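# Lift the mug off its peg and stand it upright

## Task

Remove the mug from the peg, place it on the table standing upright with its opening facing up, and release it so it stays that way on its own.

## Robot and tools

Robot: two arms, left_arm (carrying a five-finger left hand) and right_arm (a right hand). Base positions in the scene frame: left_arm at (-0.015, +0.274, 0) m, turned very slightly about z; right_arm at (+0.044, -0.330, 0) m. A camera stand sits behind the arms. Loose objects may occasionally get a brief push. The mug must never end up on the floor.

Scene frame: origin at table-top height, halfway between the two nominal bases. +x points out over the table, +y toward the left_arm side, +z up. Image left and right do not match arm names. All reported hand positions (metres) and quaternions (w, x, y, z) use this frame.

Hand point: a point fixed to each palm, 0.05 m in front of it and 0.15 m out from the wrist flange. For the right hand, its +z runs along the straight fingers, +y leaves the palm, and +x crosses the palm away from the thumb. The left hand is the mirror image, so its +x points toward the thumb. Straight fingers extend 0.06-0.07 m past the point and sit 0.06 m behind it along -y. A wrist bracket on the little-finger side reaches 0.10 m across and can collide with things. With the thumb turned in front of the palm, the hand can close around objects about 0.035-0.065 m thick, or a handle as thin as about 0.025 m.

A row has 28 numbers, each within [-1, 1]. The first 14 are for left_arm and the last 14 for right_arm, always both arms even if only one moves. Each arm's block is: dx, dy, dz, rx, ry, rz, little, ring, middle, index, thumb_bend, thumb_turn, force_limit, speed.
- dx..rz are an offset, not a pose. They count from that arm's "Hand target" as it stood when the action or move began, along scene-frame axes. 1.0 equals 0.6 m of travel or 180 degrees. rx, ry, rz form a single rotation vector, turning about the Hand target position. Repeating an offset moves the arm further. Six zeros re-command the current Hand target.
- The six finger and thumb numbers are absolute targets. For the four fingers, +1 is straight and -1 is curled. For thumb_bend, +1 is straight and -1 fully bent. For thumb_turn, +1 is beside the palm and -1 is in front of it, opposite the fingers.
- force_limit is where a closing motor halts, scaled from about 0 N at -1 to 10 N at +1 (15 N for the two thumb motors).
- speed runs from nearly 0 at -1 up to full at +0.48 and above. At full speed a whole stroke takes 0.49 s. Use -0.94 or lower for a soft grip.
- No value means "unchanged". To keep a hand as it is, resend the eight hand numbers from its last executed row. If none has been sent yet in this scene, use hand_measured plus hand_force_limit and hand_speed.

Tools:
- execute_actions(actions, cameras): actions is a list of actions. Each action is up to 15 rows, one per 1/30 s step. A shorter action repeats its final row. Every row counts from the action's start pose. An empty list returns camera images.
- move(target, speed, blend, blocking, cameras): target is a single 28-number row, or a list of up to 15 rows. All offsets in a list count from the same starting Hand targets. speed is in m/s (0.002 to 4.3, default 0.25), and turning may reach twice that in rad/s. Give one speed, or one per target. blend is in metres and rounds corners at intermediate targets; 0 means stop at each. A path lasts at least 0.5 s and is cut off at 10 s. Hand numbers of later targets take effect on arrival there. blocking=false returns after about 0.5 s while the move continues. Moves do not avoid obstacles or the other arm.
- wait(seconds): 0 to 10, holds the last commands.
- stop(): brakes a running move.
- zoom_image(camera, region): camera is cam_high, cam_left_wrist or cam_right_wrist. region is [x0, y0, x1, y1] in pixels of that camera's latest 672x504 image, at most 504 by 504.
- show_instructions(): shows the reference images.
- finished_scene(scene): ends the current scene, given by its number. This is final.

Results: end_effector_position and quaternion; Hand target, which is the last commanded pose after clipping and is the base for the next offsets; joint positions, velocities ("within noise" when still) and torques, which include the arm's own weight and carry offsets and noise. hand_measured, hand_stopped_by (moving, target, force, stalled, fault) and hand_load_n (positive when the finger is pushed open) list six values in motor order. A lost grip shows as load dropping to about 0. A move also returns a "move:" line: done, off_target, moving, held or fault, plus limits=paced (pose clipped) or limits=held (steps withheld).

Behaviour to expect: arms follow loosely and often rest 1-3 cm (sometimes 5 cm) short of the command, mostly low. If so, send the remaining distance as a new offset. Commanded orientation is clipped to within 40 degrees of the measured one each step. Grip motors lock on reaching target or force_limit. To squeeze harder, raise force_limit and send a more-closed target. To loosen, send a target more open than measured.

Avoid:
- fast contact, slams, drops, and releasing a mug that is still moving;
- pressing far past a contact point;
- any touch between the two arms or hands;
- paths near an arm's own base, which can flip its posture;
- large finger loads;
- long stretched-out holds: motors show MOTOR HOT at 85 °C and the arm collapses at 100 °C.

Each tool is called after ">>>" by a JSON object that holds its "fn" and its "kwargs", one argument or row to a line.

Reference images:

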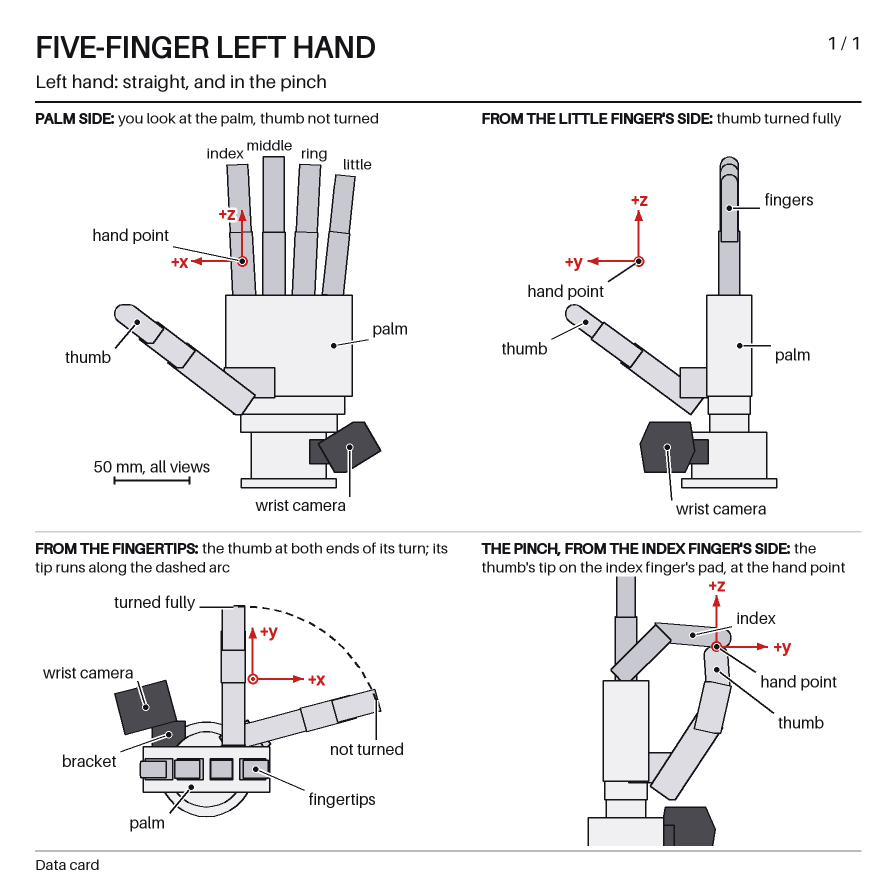

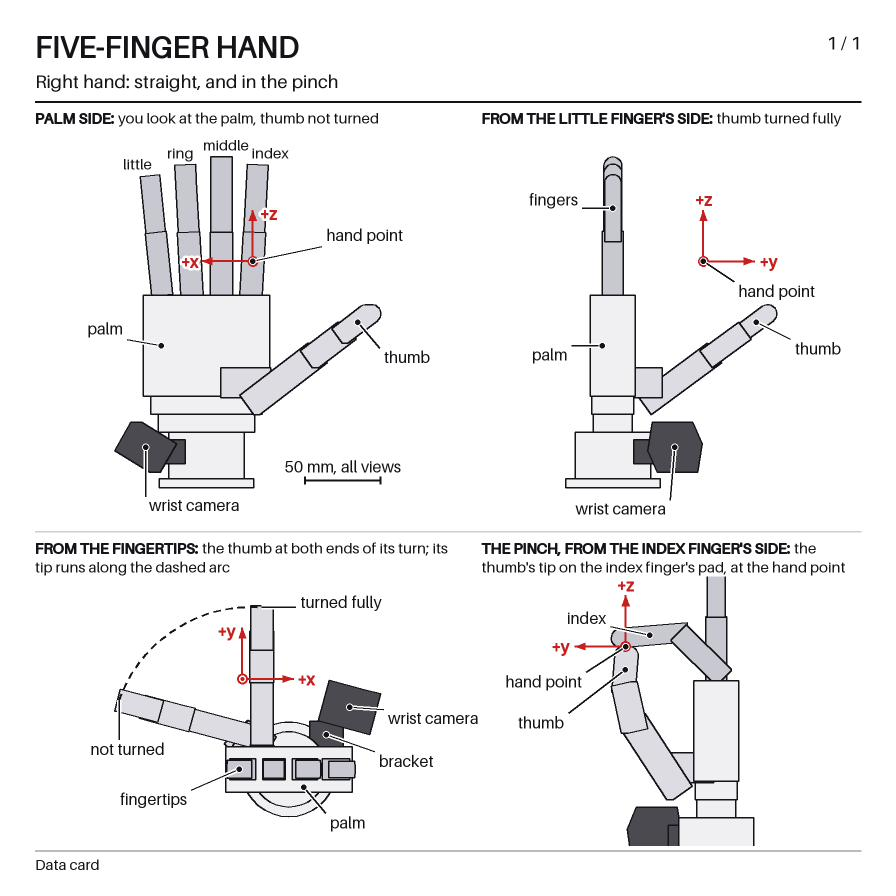

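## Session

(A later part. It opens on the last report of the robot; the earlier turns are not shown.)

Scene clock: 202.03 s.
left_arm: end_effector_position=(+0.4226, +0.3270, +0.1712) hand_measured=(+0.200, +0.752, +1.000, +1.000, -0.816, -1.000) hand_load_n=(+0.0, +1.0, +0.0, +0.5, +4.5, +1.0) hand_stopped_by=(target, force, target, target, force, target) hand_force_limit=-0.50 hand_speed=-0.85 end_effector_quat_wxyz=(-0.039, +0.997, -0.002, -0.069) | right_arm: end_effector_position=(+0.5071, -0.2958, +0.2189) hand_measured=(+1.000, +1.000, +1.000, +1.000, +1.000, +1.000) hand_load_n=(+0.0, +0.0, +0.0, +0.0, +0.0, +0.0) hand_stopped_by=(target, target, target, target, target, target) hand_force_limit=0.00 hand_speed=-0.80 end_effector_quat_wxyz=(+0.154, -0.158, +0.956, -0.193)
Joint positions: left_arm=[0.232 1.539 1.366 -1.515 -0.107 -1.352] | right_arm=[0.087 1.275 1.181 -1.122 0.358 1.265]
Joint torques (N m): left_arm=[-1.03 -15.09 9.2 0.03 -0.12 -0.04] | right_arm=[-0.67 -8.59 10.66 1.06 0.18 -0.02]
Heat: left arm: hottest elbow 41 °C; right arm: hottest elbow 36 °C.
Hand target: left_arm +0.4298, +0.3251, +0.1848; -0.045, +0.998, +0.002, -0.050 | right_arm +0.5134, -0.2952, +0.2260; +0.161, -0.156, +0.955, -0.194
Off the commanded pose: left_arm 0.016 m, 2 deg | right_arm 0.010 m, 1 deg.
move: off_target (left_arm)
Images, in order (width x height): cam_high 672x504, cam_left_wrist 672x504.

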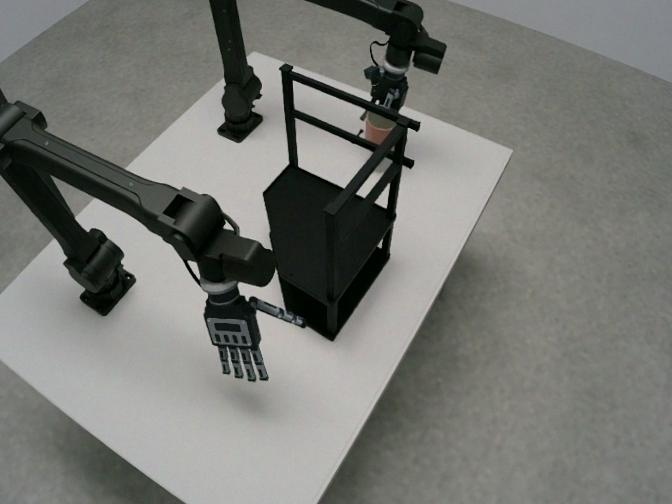

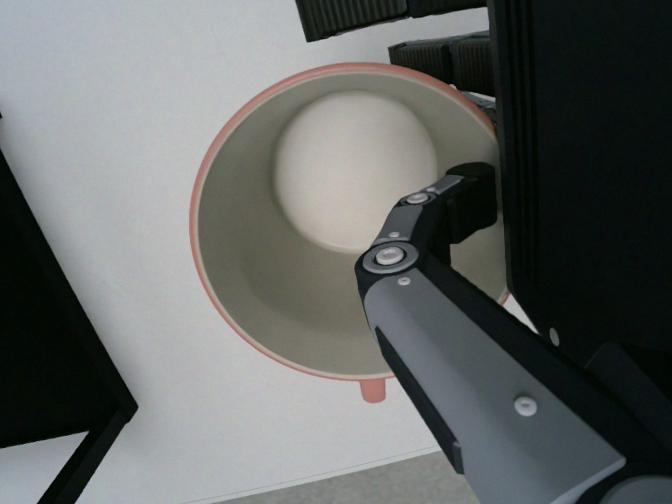

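>>> {"fn": "move", "kwargs": {
  "target": [0, 0, -0.122, -0.015, 0, 0, 0.2, 0.2, 1, 1, -1, -1, -0.5, -0.85, 0, 0, 0, 0, 0, 0, 1, 1, 1, 1, 1, 1, 0, -0.8],
  "speed": 0.12,
  "cameras": ["cam_high", "cam_left_wrist"]
}}

>>> {"fn": "zoom_image", "kwargs": {
  "camera": "cam_high",
  "region": [320, 80, 440, 200]
}}

Scene clock: 223.37 s.
left_arm: end_effector_position=(+0.4218, +0.3211, +0.1003) hand_measured=(+0.200, +0.752, +1.000, +1.000, -0.816, -1.000) hand_load_n=(+0.0, +1.0, +0.0, +0.0, +4.5, +1.0) hand_stopped_by=(target, force, target, target, force, target) hand_force_limit=-0.50 hand_speed=-0.85 end_effector_quat_wxyz=(-0.021, +0.997, +0.001, -0.069) | right_arm: end_effector_position=(+0.5071, -0.2958, +0.2189) hand_measured=(+1.000, +1.000, +1.000, +1.000, +1.000, +1.000) hand_load_n=(+0.0, +0.0, +0.0, +0.0, +0.0, +0.0) hand_stopped_by=(target, target, target, target, target, target) hand_force_limit=0.00 hand_speed=-0.80 end_effector_quat_wxyz=(+0.154, -0.158, +0.956, -0.193)
Joint positions: left_arm=[0.235 1.589 1.227 -1.334 -0.072 -1.353] | right_arm=[0.087 1.275 1.181 -1.122 0.358 1.265]
Joint torques (N m): left_arm=[0.38 -14.92 8.62 0.25 0.28 0.22] | right_arm=[-0.67 -8.7 10.63 1.06 0.2 0]
Heat: left arm: hottest elbow 39 °C; right arm: hottest elbow 36 °C.
Hand target: left_arm +0.4299, +0.3251, +0.1117; -0.022, +0.999, +0.001, -0.050 | right_arm +0.5134, -0.2952, +0.2260; +0.161, -0.156, +0.955, -0.194
Off the commanded pose: left_arm 0.014 m, 2 deg | right_arm 0.010 m, 1 deg.
move: off_target (left_arm)
Images, in order (width x height): cam_high 672x504, cam_left_wrist 672x504.

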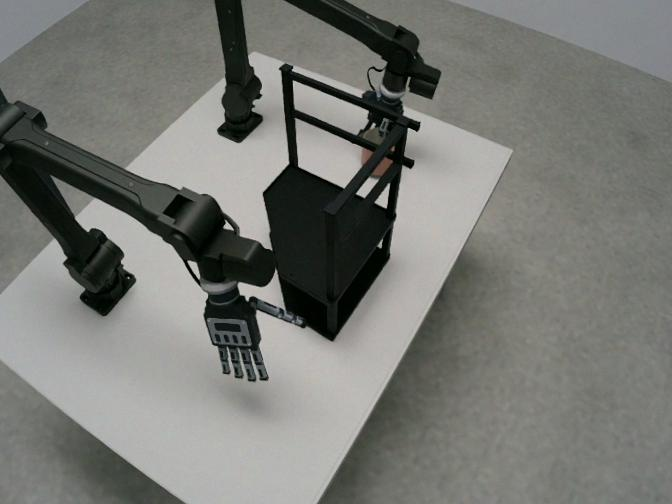

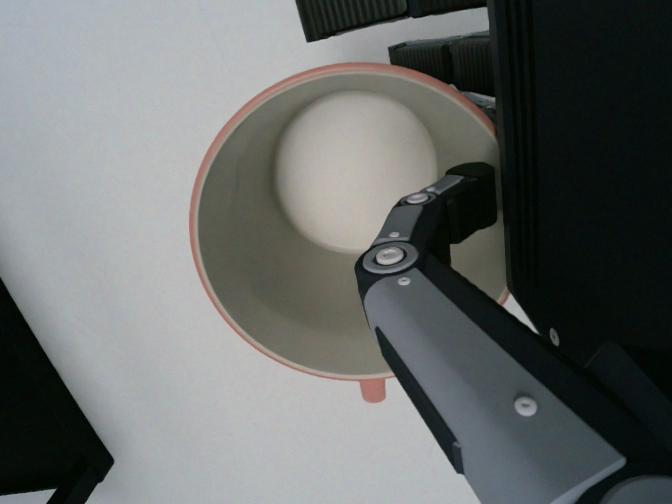

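Scaled by 4.200 from the camera's 672x504 image, which has a finer 960x720 frame.

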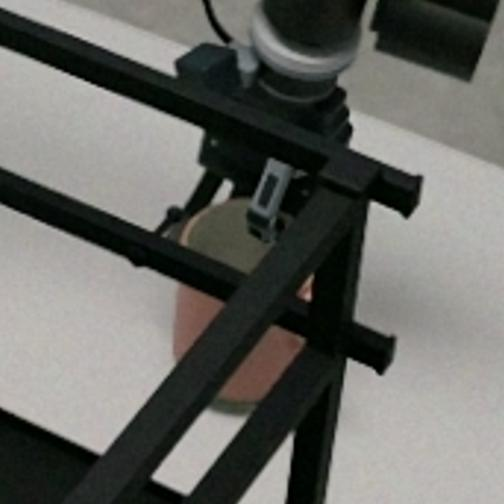

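>>> {"fn": "move", "kwargs": {
  "target": [0, 0, -0.015, 0, 0.015, 0, 0.2, 0.2, 1, 1, -1, -1, -0.5, -0.85, 0, 0, 0, 0, 0, 0, 1, 1, 1, 1, 1, 1, 0, -0.8],
  "speed": 0.05,
  "cameras": ["cam_high", "cam_left_wrist"]
}}

>>> {"fn": "zoom_image", "kwargs": {
  "camera": "cam_high",
  "region": [340, 110, 420, 190]
}}

Scene clock: 227.43 s.
left_arm: end_effector_position=(+0.4186, +0.3208, +0.0864) hand_measured=(+0.200, +0.752, +1.000, +1.000, -0.816, -1.000) hand_load_n=(+0.0, +1.0, +0.0, +0.0, +4.5, +1.0) hand_stopped_by=(target, force, target, target, force, target) hand_force_limit=-0.50 hand_speed=-0.85 end_effector_quat_wxyz=(-0.018, +0.996, +0.000, -0.089) | right_arm: end_effector_position=(+0.5071, -0.2958, +0.2189) hand_measured=(+1.000, +1.000, +1.000, +1.000, +1.000, +1.000) hand_load_n=(+0.5, +0.0, +0.0, +0.0, +0.0, +0.0) hand_stopped_by=(target, target, target, target, target, target) hand_force_limit=0.00 hand_speed=-0.80 end_effector_quat_wxyz=(+0.154, -0.158, +0.956, -0.193)
Joint positions: left_arm=[0.235 1.622 1.227 -1.341 -0.075 -1.353] | right_arm=[0.087 1.275 1.181 -1.122 0.358 1.265]
Joint torques (N m): left_arm=[0.03 -15.03 10.06 -0.62 -0.07 0.16] | right_arm=[-0.91 -8.82 10.61 0.98 0.21 0]
Heat: left arm: hottest elbow 38 °C; right arm: hottest elbow 36 °C.
Hand target: left_arm +0.4298, +0.3252, +0.1027; -0.022, +0.997, +0.000, -0.074 | right_arm +0.5134, -0.2952, +0.2260; +0.161, -0.156, +0.955, -0.194
Off the commanded pose: left_arm 0.020 m, 2 deg | right_arm 0.010 m, 1 deg.
move: off_target (left_arm)
Images, in order (width x height): cam_high 672x504, cam_left_wrist 672x504.

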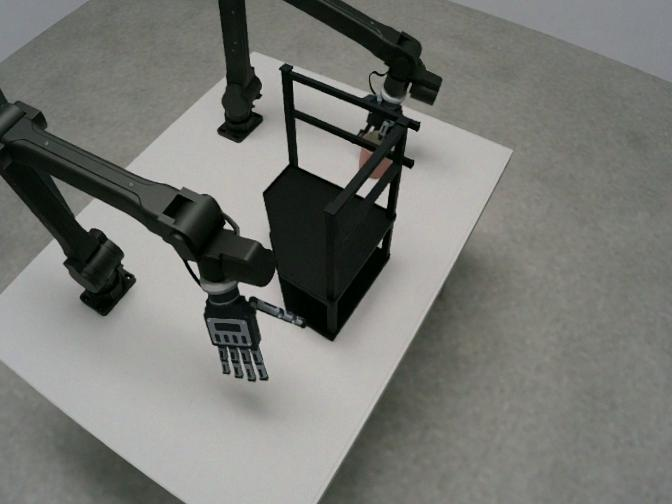

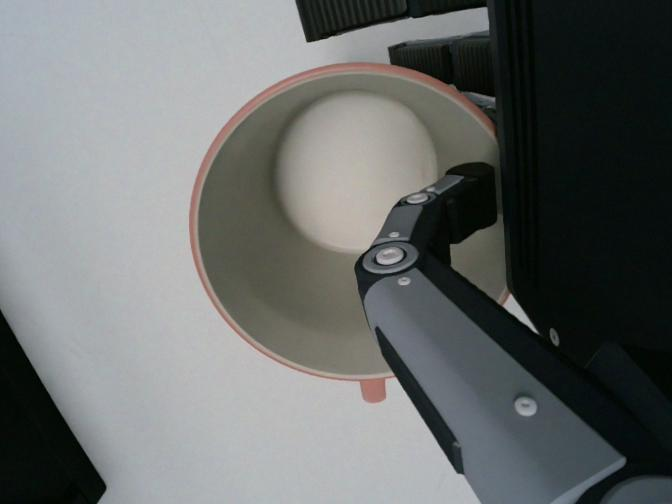

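Scaled by 6.300 from the camera's 672x504 image, which has a finer 960x720 frame.

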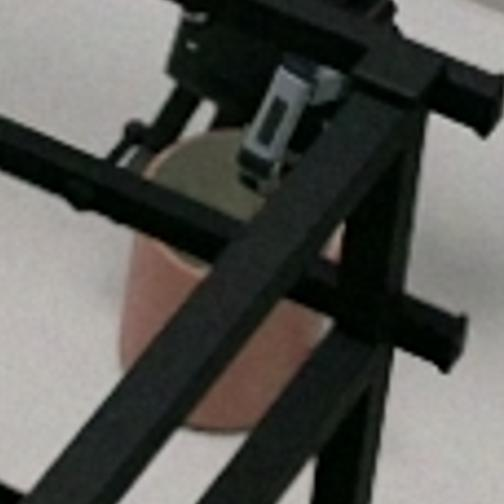

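>>> {"fn": "move", "kwargs": {
  "target": [0, 0, -0.013, 0, 0, 0, 0.2, 0.2, 1, 1, -1, -1, -0.5, -0.85, 0, 0, 0, 0, 0, 0, 1, 1, 1, 1, 1, 1, 0, -0.8],
  "speed": 0.03,
  "cameras": ["cam_high", "cam_left_wrist"]
}}

>>> {"fn": "zoom_image", "kwargs": {
  "camera": "cam_high",
  "region": [340, 110, 420, 190]
}}

Scene clock: 232.90 s.
left_arm: end_effector_position=(+0.4184, +0.3208, +0.0850) hand_measured=(+0.200, +0.752, +1.000, +1.000, -0.816, -1.000) hand_load_n=(-0.5, +1.0, +0.0, +0.0, +5.0, +1.0) hand_stopped_by=(target, force, target, target, force, target) hand_force_limit=-0.50 hand_speed=-0.85 end_effector_quat_wxyz=(-0.018, +0.996, +0.000, -0.091) | right_arm: end_effector_position=(+0.5071, -0.2958, +0.2189) hand_measured=(+1.000, +1.000, +1.000, +1.000, +1.000, +1.000) hand_load_n=(+0.0, +0.0, +0.0, +0.0, +0.0, +0.0) hand_stopped_by=(target, target, target, target, target, target) hand_force_limit=0.00 hand_speed=-0.80 end_effector_quat_wxyz=(+0.154, -0.158, +0.956, -0.193)
Joint positions: left_arm=[0.235 1.626 1.227 -1.341 -0.075 -1.353] | right_arm=[0.087 1.275 1.181 -1.122 0.358 1.265]
Joint torques (N m): left_arm=[0.09 -14.62 9.1 0.05 -0.07 0.16] | right_arm=[-0.85 -8.7 10.63 1.1 0.19 -0.01]
Heat: left arm: hottest elbow 38 °C; right arm: hottest elbow 36 °C.
Hand target: left_arm +0.4298, +0.3251, +0.0950; -0.022, +0.997, +0.000, -0.074 | right_arm +0.5134, -0.2952, +0.2260; +0.161, -0.156, +0.955, -0.194
Off the commanded pose: left_arm 0.016 m, 2 deg | right_arm 0.010 m, 1 deg.
move: off_target (left_arm)
Images, in order (width x height): cam_high 672x504, cam_left_wrist 672x504.

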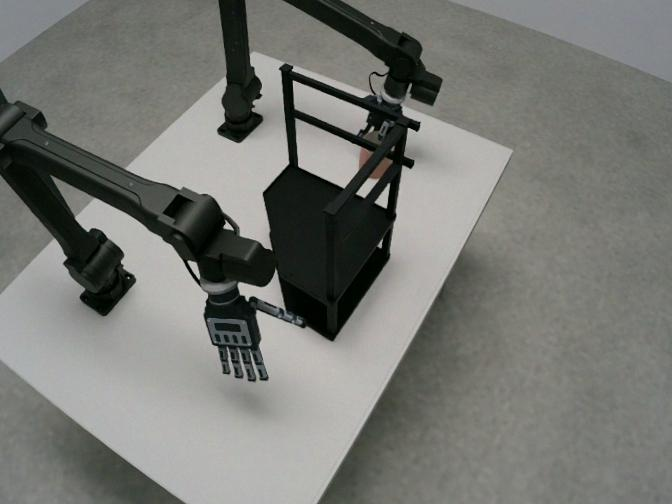

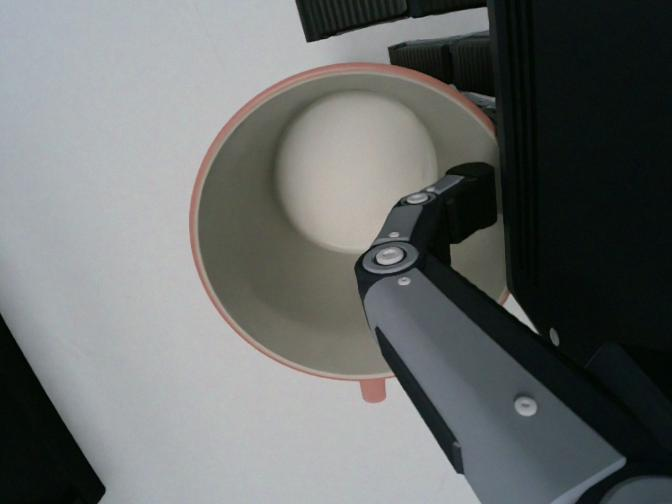

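Scaled by 6.300 from the camera's 672x504 image, which has a finer 960x720 frame.

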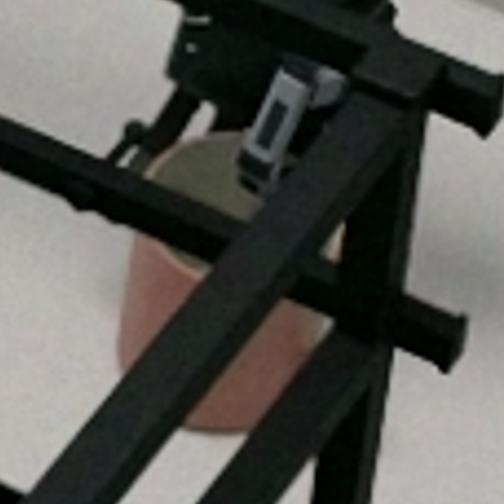

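>>> {"fn": "move", "kwargs": {
  "target": [0, 0, -0.013, 0, 0, 0, 0.2, 0.2, 1, 1, -1, -1, -0.5, -0.85, 0, 0, 0, 0, 0, 0, 1, 1, 1, 1, 1, 1, 0, -0.8],
  "speed": 0.03,
  "cameras": ["cam_high", "cam_left_wrist"]
}}

>>> {"fn": "zoom_image", "kwargs": {
  "camera": "cam_high",
  "region": [340, 110, 420, 190]
}}

Scene clock: 236.47 s.
left_arm: end_effector_position=(+0.4227, +0.3223, +0.0824) hand_measured=(+0.200, +0.752, +1.000, +1.000, -0.818, -1.000) hand_load_n=(+0.0, +0.0, +0.0, +0.0, +0.5, +0.0) hand_stopped_by=(target, force, target, target, force, target) hand_force_limit=-0.50 hand_speed=-0.85 end_effector_quat_wxyz=(-0.020, +0.996, +0.001, -0.085) | right_arm: end_effector_position=(+0.5071, -0.2958, +0.2189) hand_measured=(+1.000, +1.000, +1.000, +1.000, +1.000, +1.000) hand_load_n=(+0.0, +0.0, +0.0, +0.0, +0.0, +0.0) hand_stopped_by=(target, target, target, target, target, target) hand_force_limit=0.00 hand_speed=-0.80 end_effector_quat_wxyz=(+0.154, -0.158, +0.956, -0.193)
Joint positions: left_arm=[0.236 1.631 1.227 -1.324 -0.076 -1.353] | right_arm=[0.087 1.275 1.181 -1.122 0.358 1.265]
Joint torques (N m): left_arm=[0.03 -14.45 8.16 0.17 0 0.16] | right_arm=[-0.73 -8.59 10.69 1.07 0.2 -0.03]
Heat: left arm: hottest elbow 38 °C; right arm: hottest elbow 36 °C.
Hand target: left_arm +0.4298, +0.3252, +0.0871; -0.022, +0.997, +0.000, -0.074 | right_arm +0.5134, -0.2952, +0.2260; +0.161, -0.156, +0.955, -0.194
Off the commanded pose: left_arm 0.009 m, 1 deg | right_arm 0.010 m, 1 deg.
move: done
Images, in order (width x height): cam_high 672x504, cam_left_wrist 672x504.

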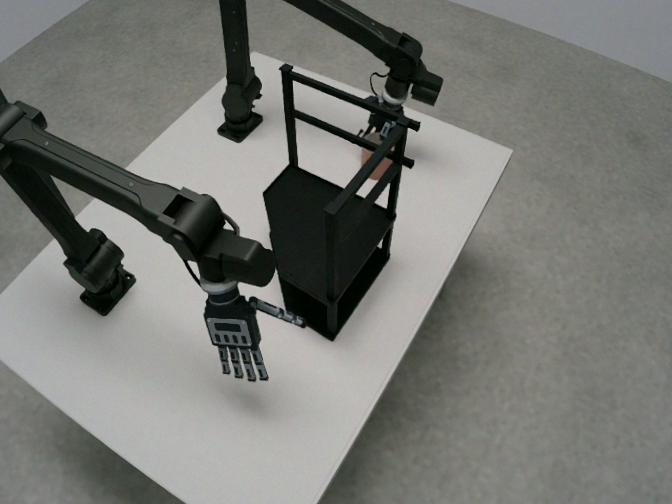

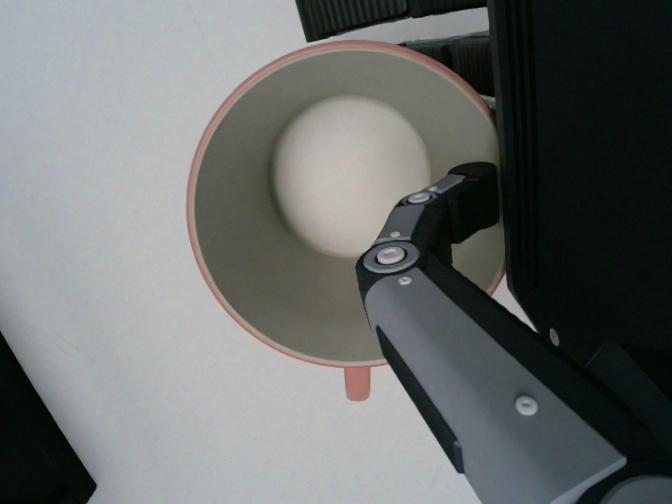

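Scaled by 6.300 from the camera's 672x504 image, which has a finer 960x720 frame.

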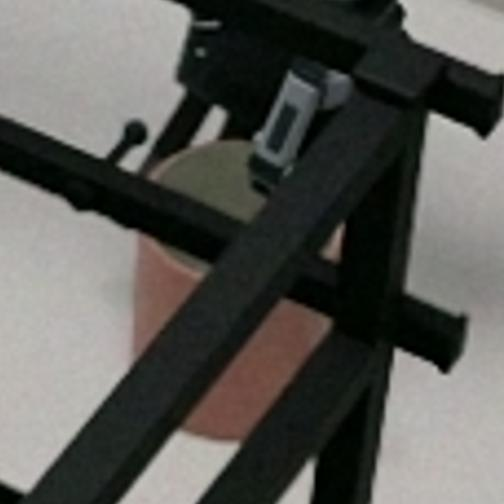

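>>> {"fn": "move", "kwargs": {
  "target": [
    [0, 0, 0, 0, 0, 0, 1, 1, 1, 1, -0.1, -1, -0.5, -0.85, 0, 0, 0, 0, 0, 0, 1, 1, 1, 1, 1, 1, 0, -0.8]
  ],
  "speed": 0.03,
  "cameras": ["cam_high", "cam_left_wrist"]
}}

>>> {"fn": "zoom_image", "kwargs": {
  "camera": "cam_high",
  "region": [340, 110, 420, 190]
}}

Scene clock: 243.93 s.
left_arm: end_effector_position=(+0.4227, +0.3223, +0.0824) hand_measured=(+1.000, +1.000, +1.000, +1.000, -0.100, -1.000) hand_load_n=(+0.0, +0.0, +0.0, +0.0, +0.0, +0.0) hand_stopped_by=(target, target, target, target, target, target) hand_force_limit=-0.50 hand_speed=-0.85 end_effector_quat_wxyz=(-0.020, +0.996, +0.001, -0.085) | right_arm: end_effector_position=(+0.5071, -0.2958, +0.2189) hand_measured=(+1.000, +1.000, +1.000, +1.000, +1.000, +1.000) hand_load_n=(+0.0, +0.0, +0.0, +0.0, +0.0, +0.0) hand_stopped_by=(target, target, target, target, target, target) hand_force_limit=0.00 hand_speed=-0.80 end_effector_quat_wxyz=(+0.154, -0.158, +0.956, -0.193)
Joint positions: left_arm=[0.236 1.631 1.227 -1.324 -0.076 -1.353] | right_arm=[0.087 1.275 1.181 -1.122 0.358 1.265]
Joint torques (N m): left_arm=[0.09 -14.39 8.18 0.18 0 0.16] | right_arm=[-0.38 -8.76 10.69 1.13 0.19 -0.01]
Motor temperatures (°C): left_arm=[27 28 37 23 25 23] | right_arm=[22 26 36 25 25 25]
Heat: left arm: hottest elbow 37 °C; right arm: hottest elbow 36 °C.
Hand target: left_arm +0.4298, +0.3252, +0.0871; -0.022, +0.997, +0.000, -0.074 | right_arm +0.5134, -0.2952, +0.2260; +0.161, -0.156, +0.955, -0.194
Off the commanded pose: left_arm 0.009 m, 1 deg | right_arm 0.010 m, 1 deg.
move: done
Images, in order (width x height): cam_high 672x504, cam_left_wrist 672x504.

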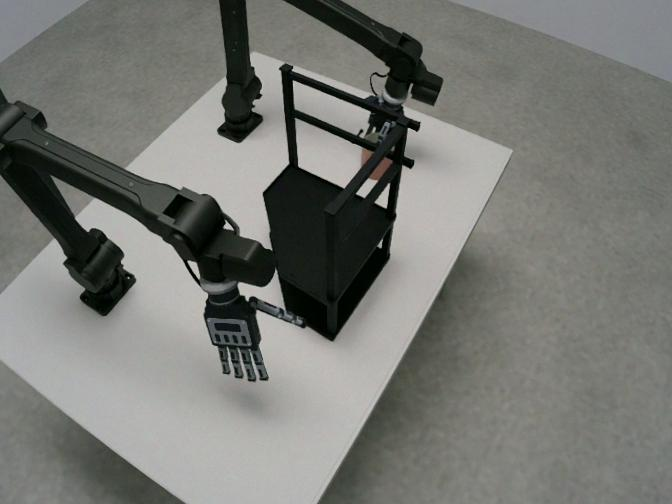

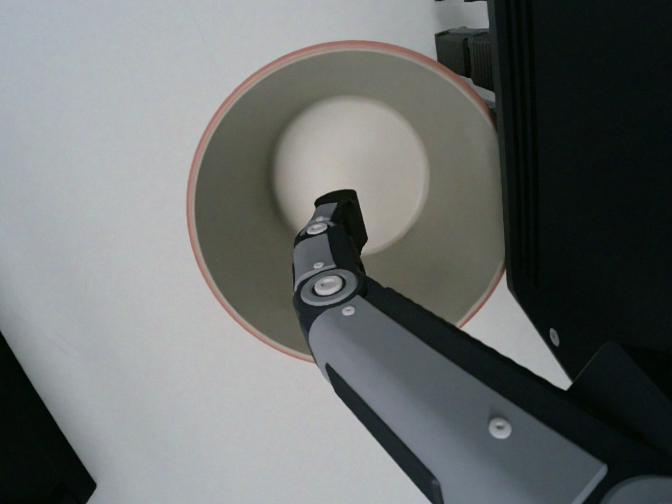

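Scaled by 6.300 from the camera's 672x504 image, which has a finer 960x720 frame.

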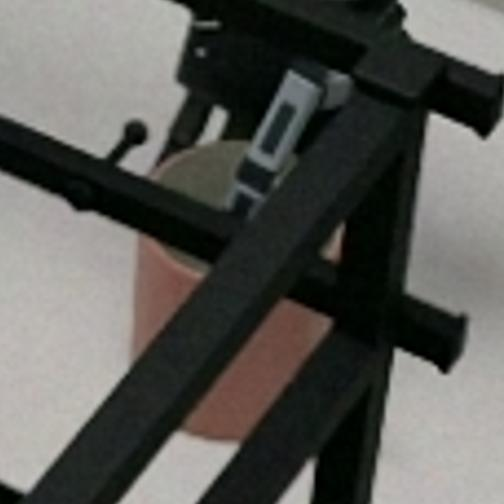

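>>> {"fn": "move", "kwargs": {
  "target": [
    [0, 0.025, 0.015, 0, 0, 0, 1, 1, 1, 1, -0.1, -1, -0.5, -0.85, 0, 0, 0, 0, 0, 0, 1, 1, 1, 1, 1, 1, 0, -0.8],
    [0, 0.03, 0.22, 0, 0, 0, 1, 1, 1, 1, -0.1, -1, -0.5, -0.85, 0, 0, 0, 0, 0, 0, 1, 1, 1, 1, 1, 1, 0, -0.8]
  ],
  "speed": [0.05, 0.15],
  "blend": [0.005, 0],
  "cameras": ["cam_high", "cam_left_wrist"]
}}

>>> {"fn": "zoom_image", "kwargs": {
  "camera": "cam_high",
  "region": [320, 80, 440, 200]
}}

Scene clock: 250.03 s.
left_arm: end_effector_position=(+0.4199, +0.3361, +0.1955) hand_measured=(+1.000, +1.000, +1.000, +1.000, -0.100, -1.000) hand_load_n=(+0.0, +0.0, +0.0, +0.0, +0.0, +0.0) hand_stopped_by=(target, target, target, target, target, target) hand_force_limit=-0.50 hand_speed=-0.85 end_effector_quat_wxyz=(-0.014, +0.995, +0.003, -0.098) | right_arm: end_effector_position=(+0.5071, -0.2958, +0.2189) hand_measured=(+1.000, +1.000, +1.000, +1.000, +1.000, +1.000) hand_load_n=(+0.0, +0.0, +0.0, +0.0, +0.0, +0.0) hand_stopped_by=(target, target, target, target, target, target) hand_force_limit=0.00 hand_speed=-0.80 end_effector_quat_wxyz=(+0.154, -0.158, +0.956, -0.193)
Joint positions: left_arm=[0.269 1.576 1.465 -1.643 -0.077 -1.327] | right_arm=[0.087 1.275 1.181 -1.122 0.358 1.265]
Joint torques (N m): left_arm=[0.44 -15.21 11.6 -0.51 -0.2 0.29] | right_arm=[-0.5 -8.53 10.59 0.98 0.21 0.01]
Heat: left arm: hottest elbow 37 °C; right arm: hottest elbow 36 °C.
Hand target: left_arm +0.4299, +0.3431, +0.2191; -0.022, +0.997, +0.000, -0.074 | right_arm +0.5134, -0.2952, +0.2260; +0.161, -0.156, +0.955, -0.194
Off the commanded pose: left_arm 0.027 m, 3 deg | right_arm 0.010 m, 1 deg.
move: off_target (left_arm)
Images, in order (width x height): cam_high 672x504, cam_left_wrist 672x504.

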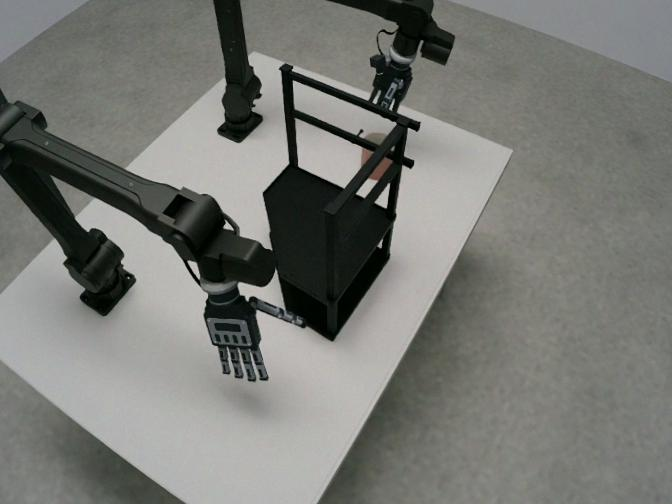

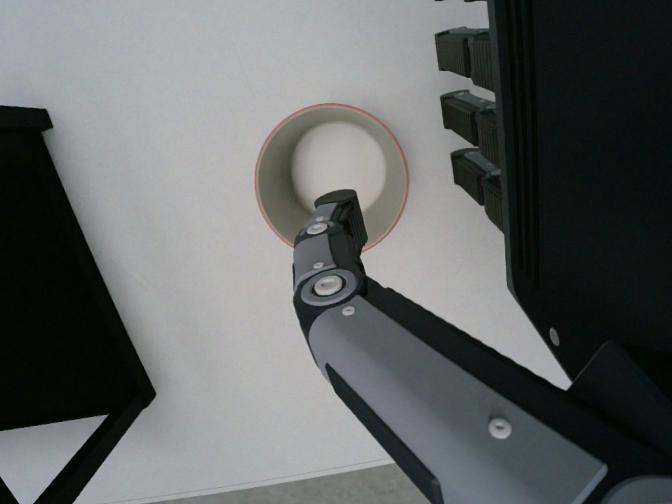

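Scaled by 4.200 from the camera's 672x504 image, which has a finer 960x720 frame.

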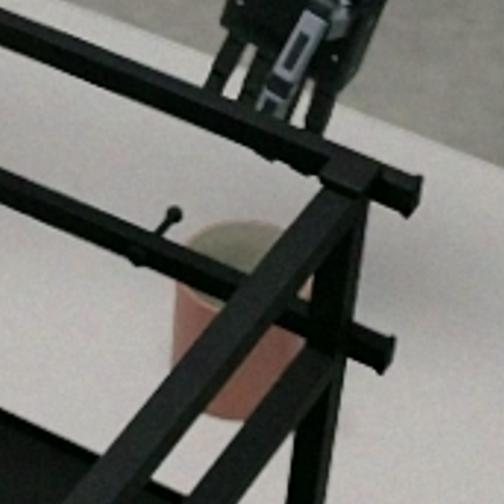

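Mug is standing upright and released.

>>> {"fn": "finished_scene", "kwargs": {
  "scene": 2
}}

The scene is finished: the task was done.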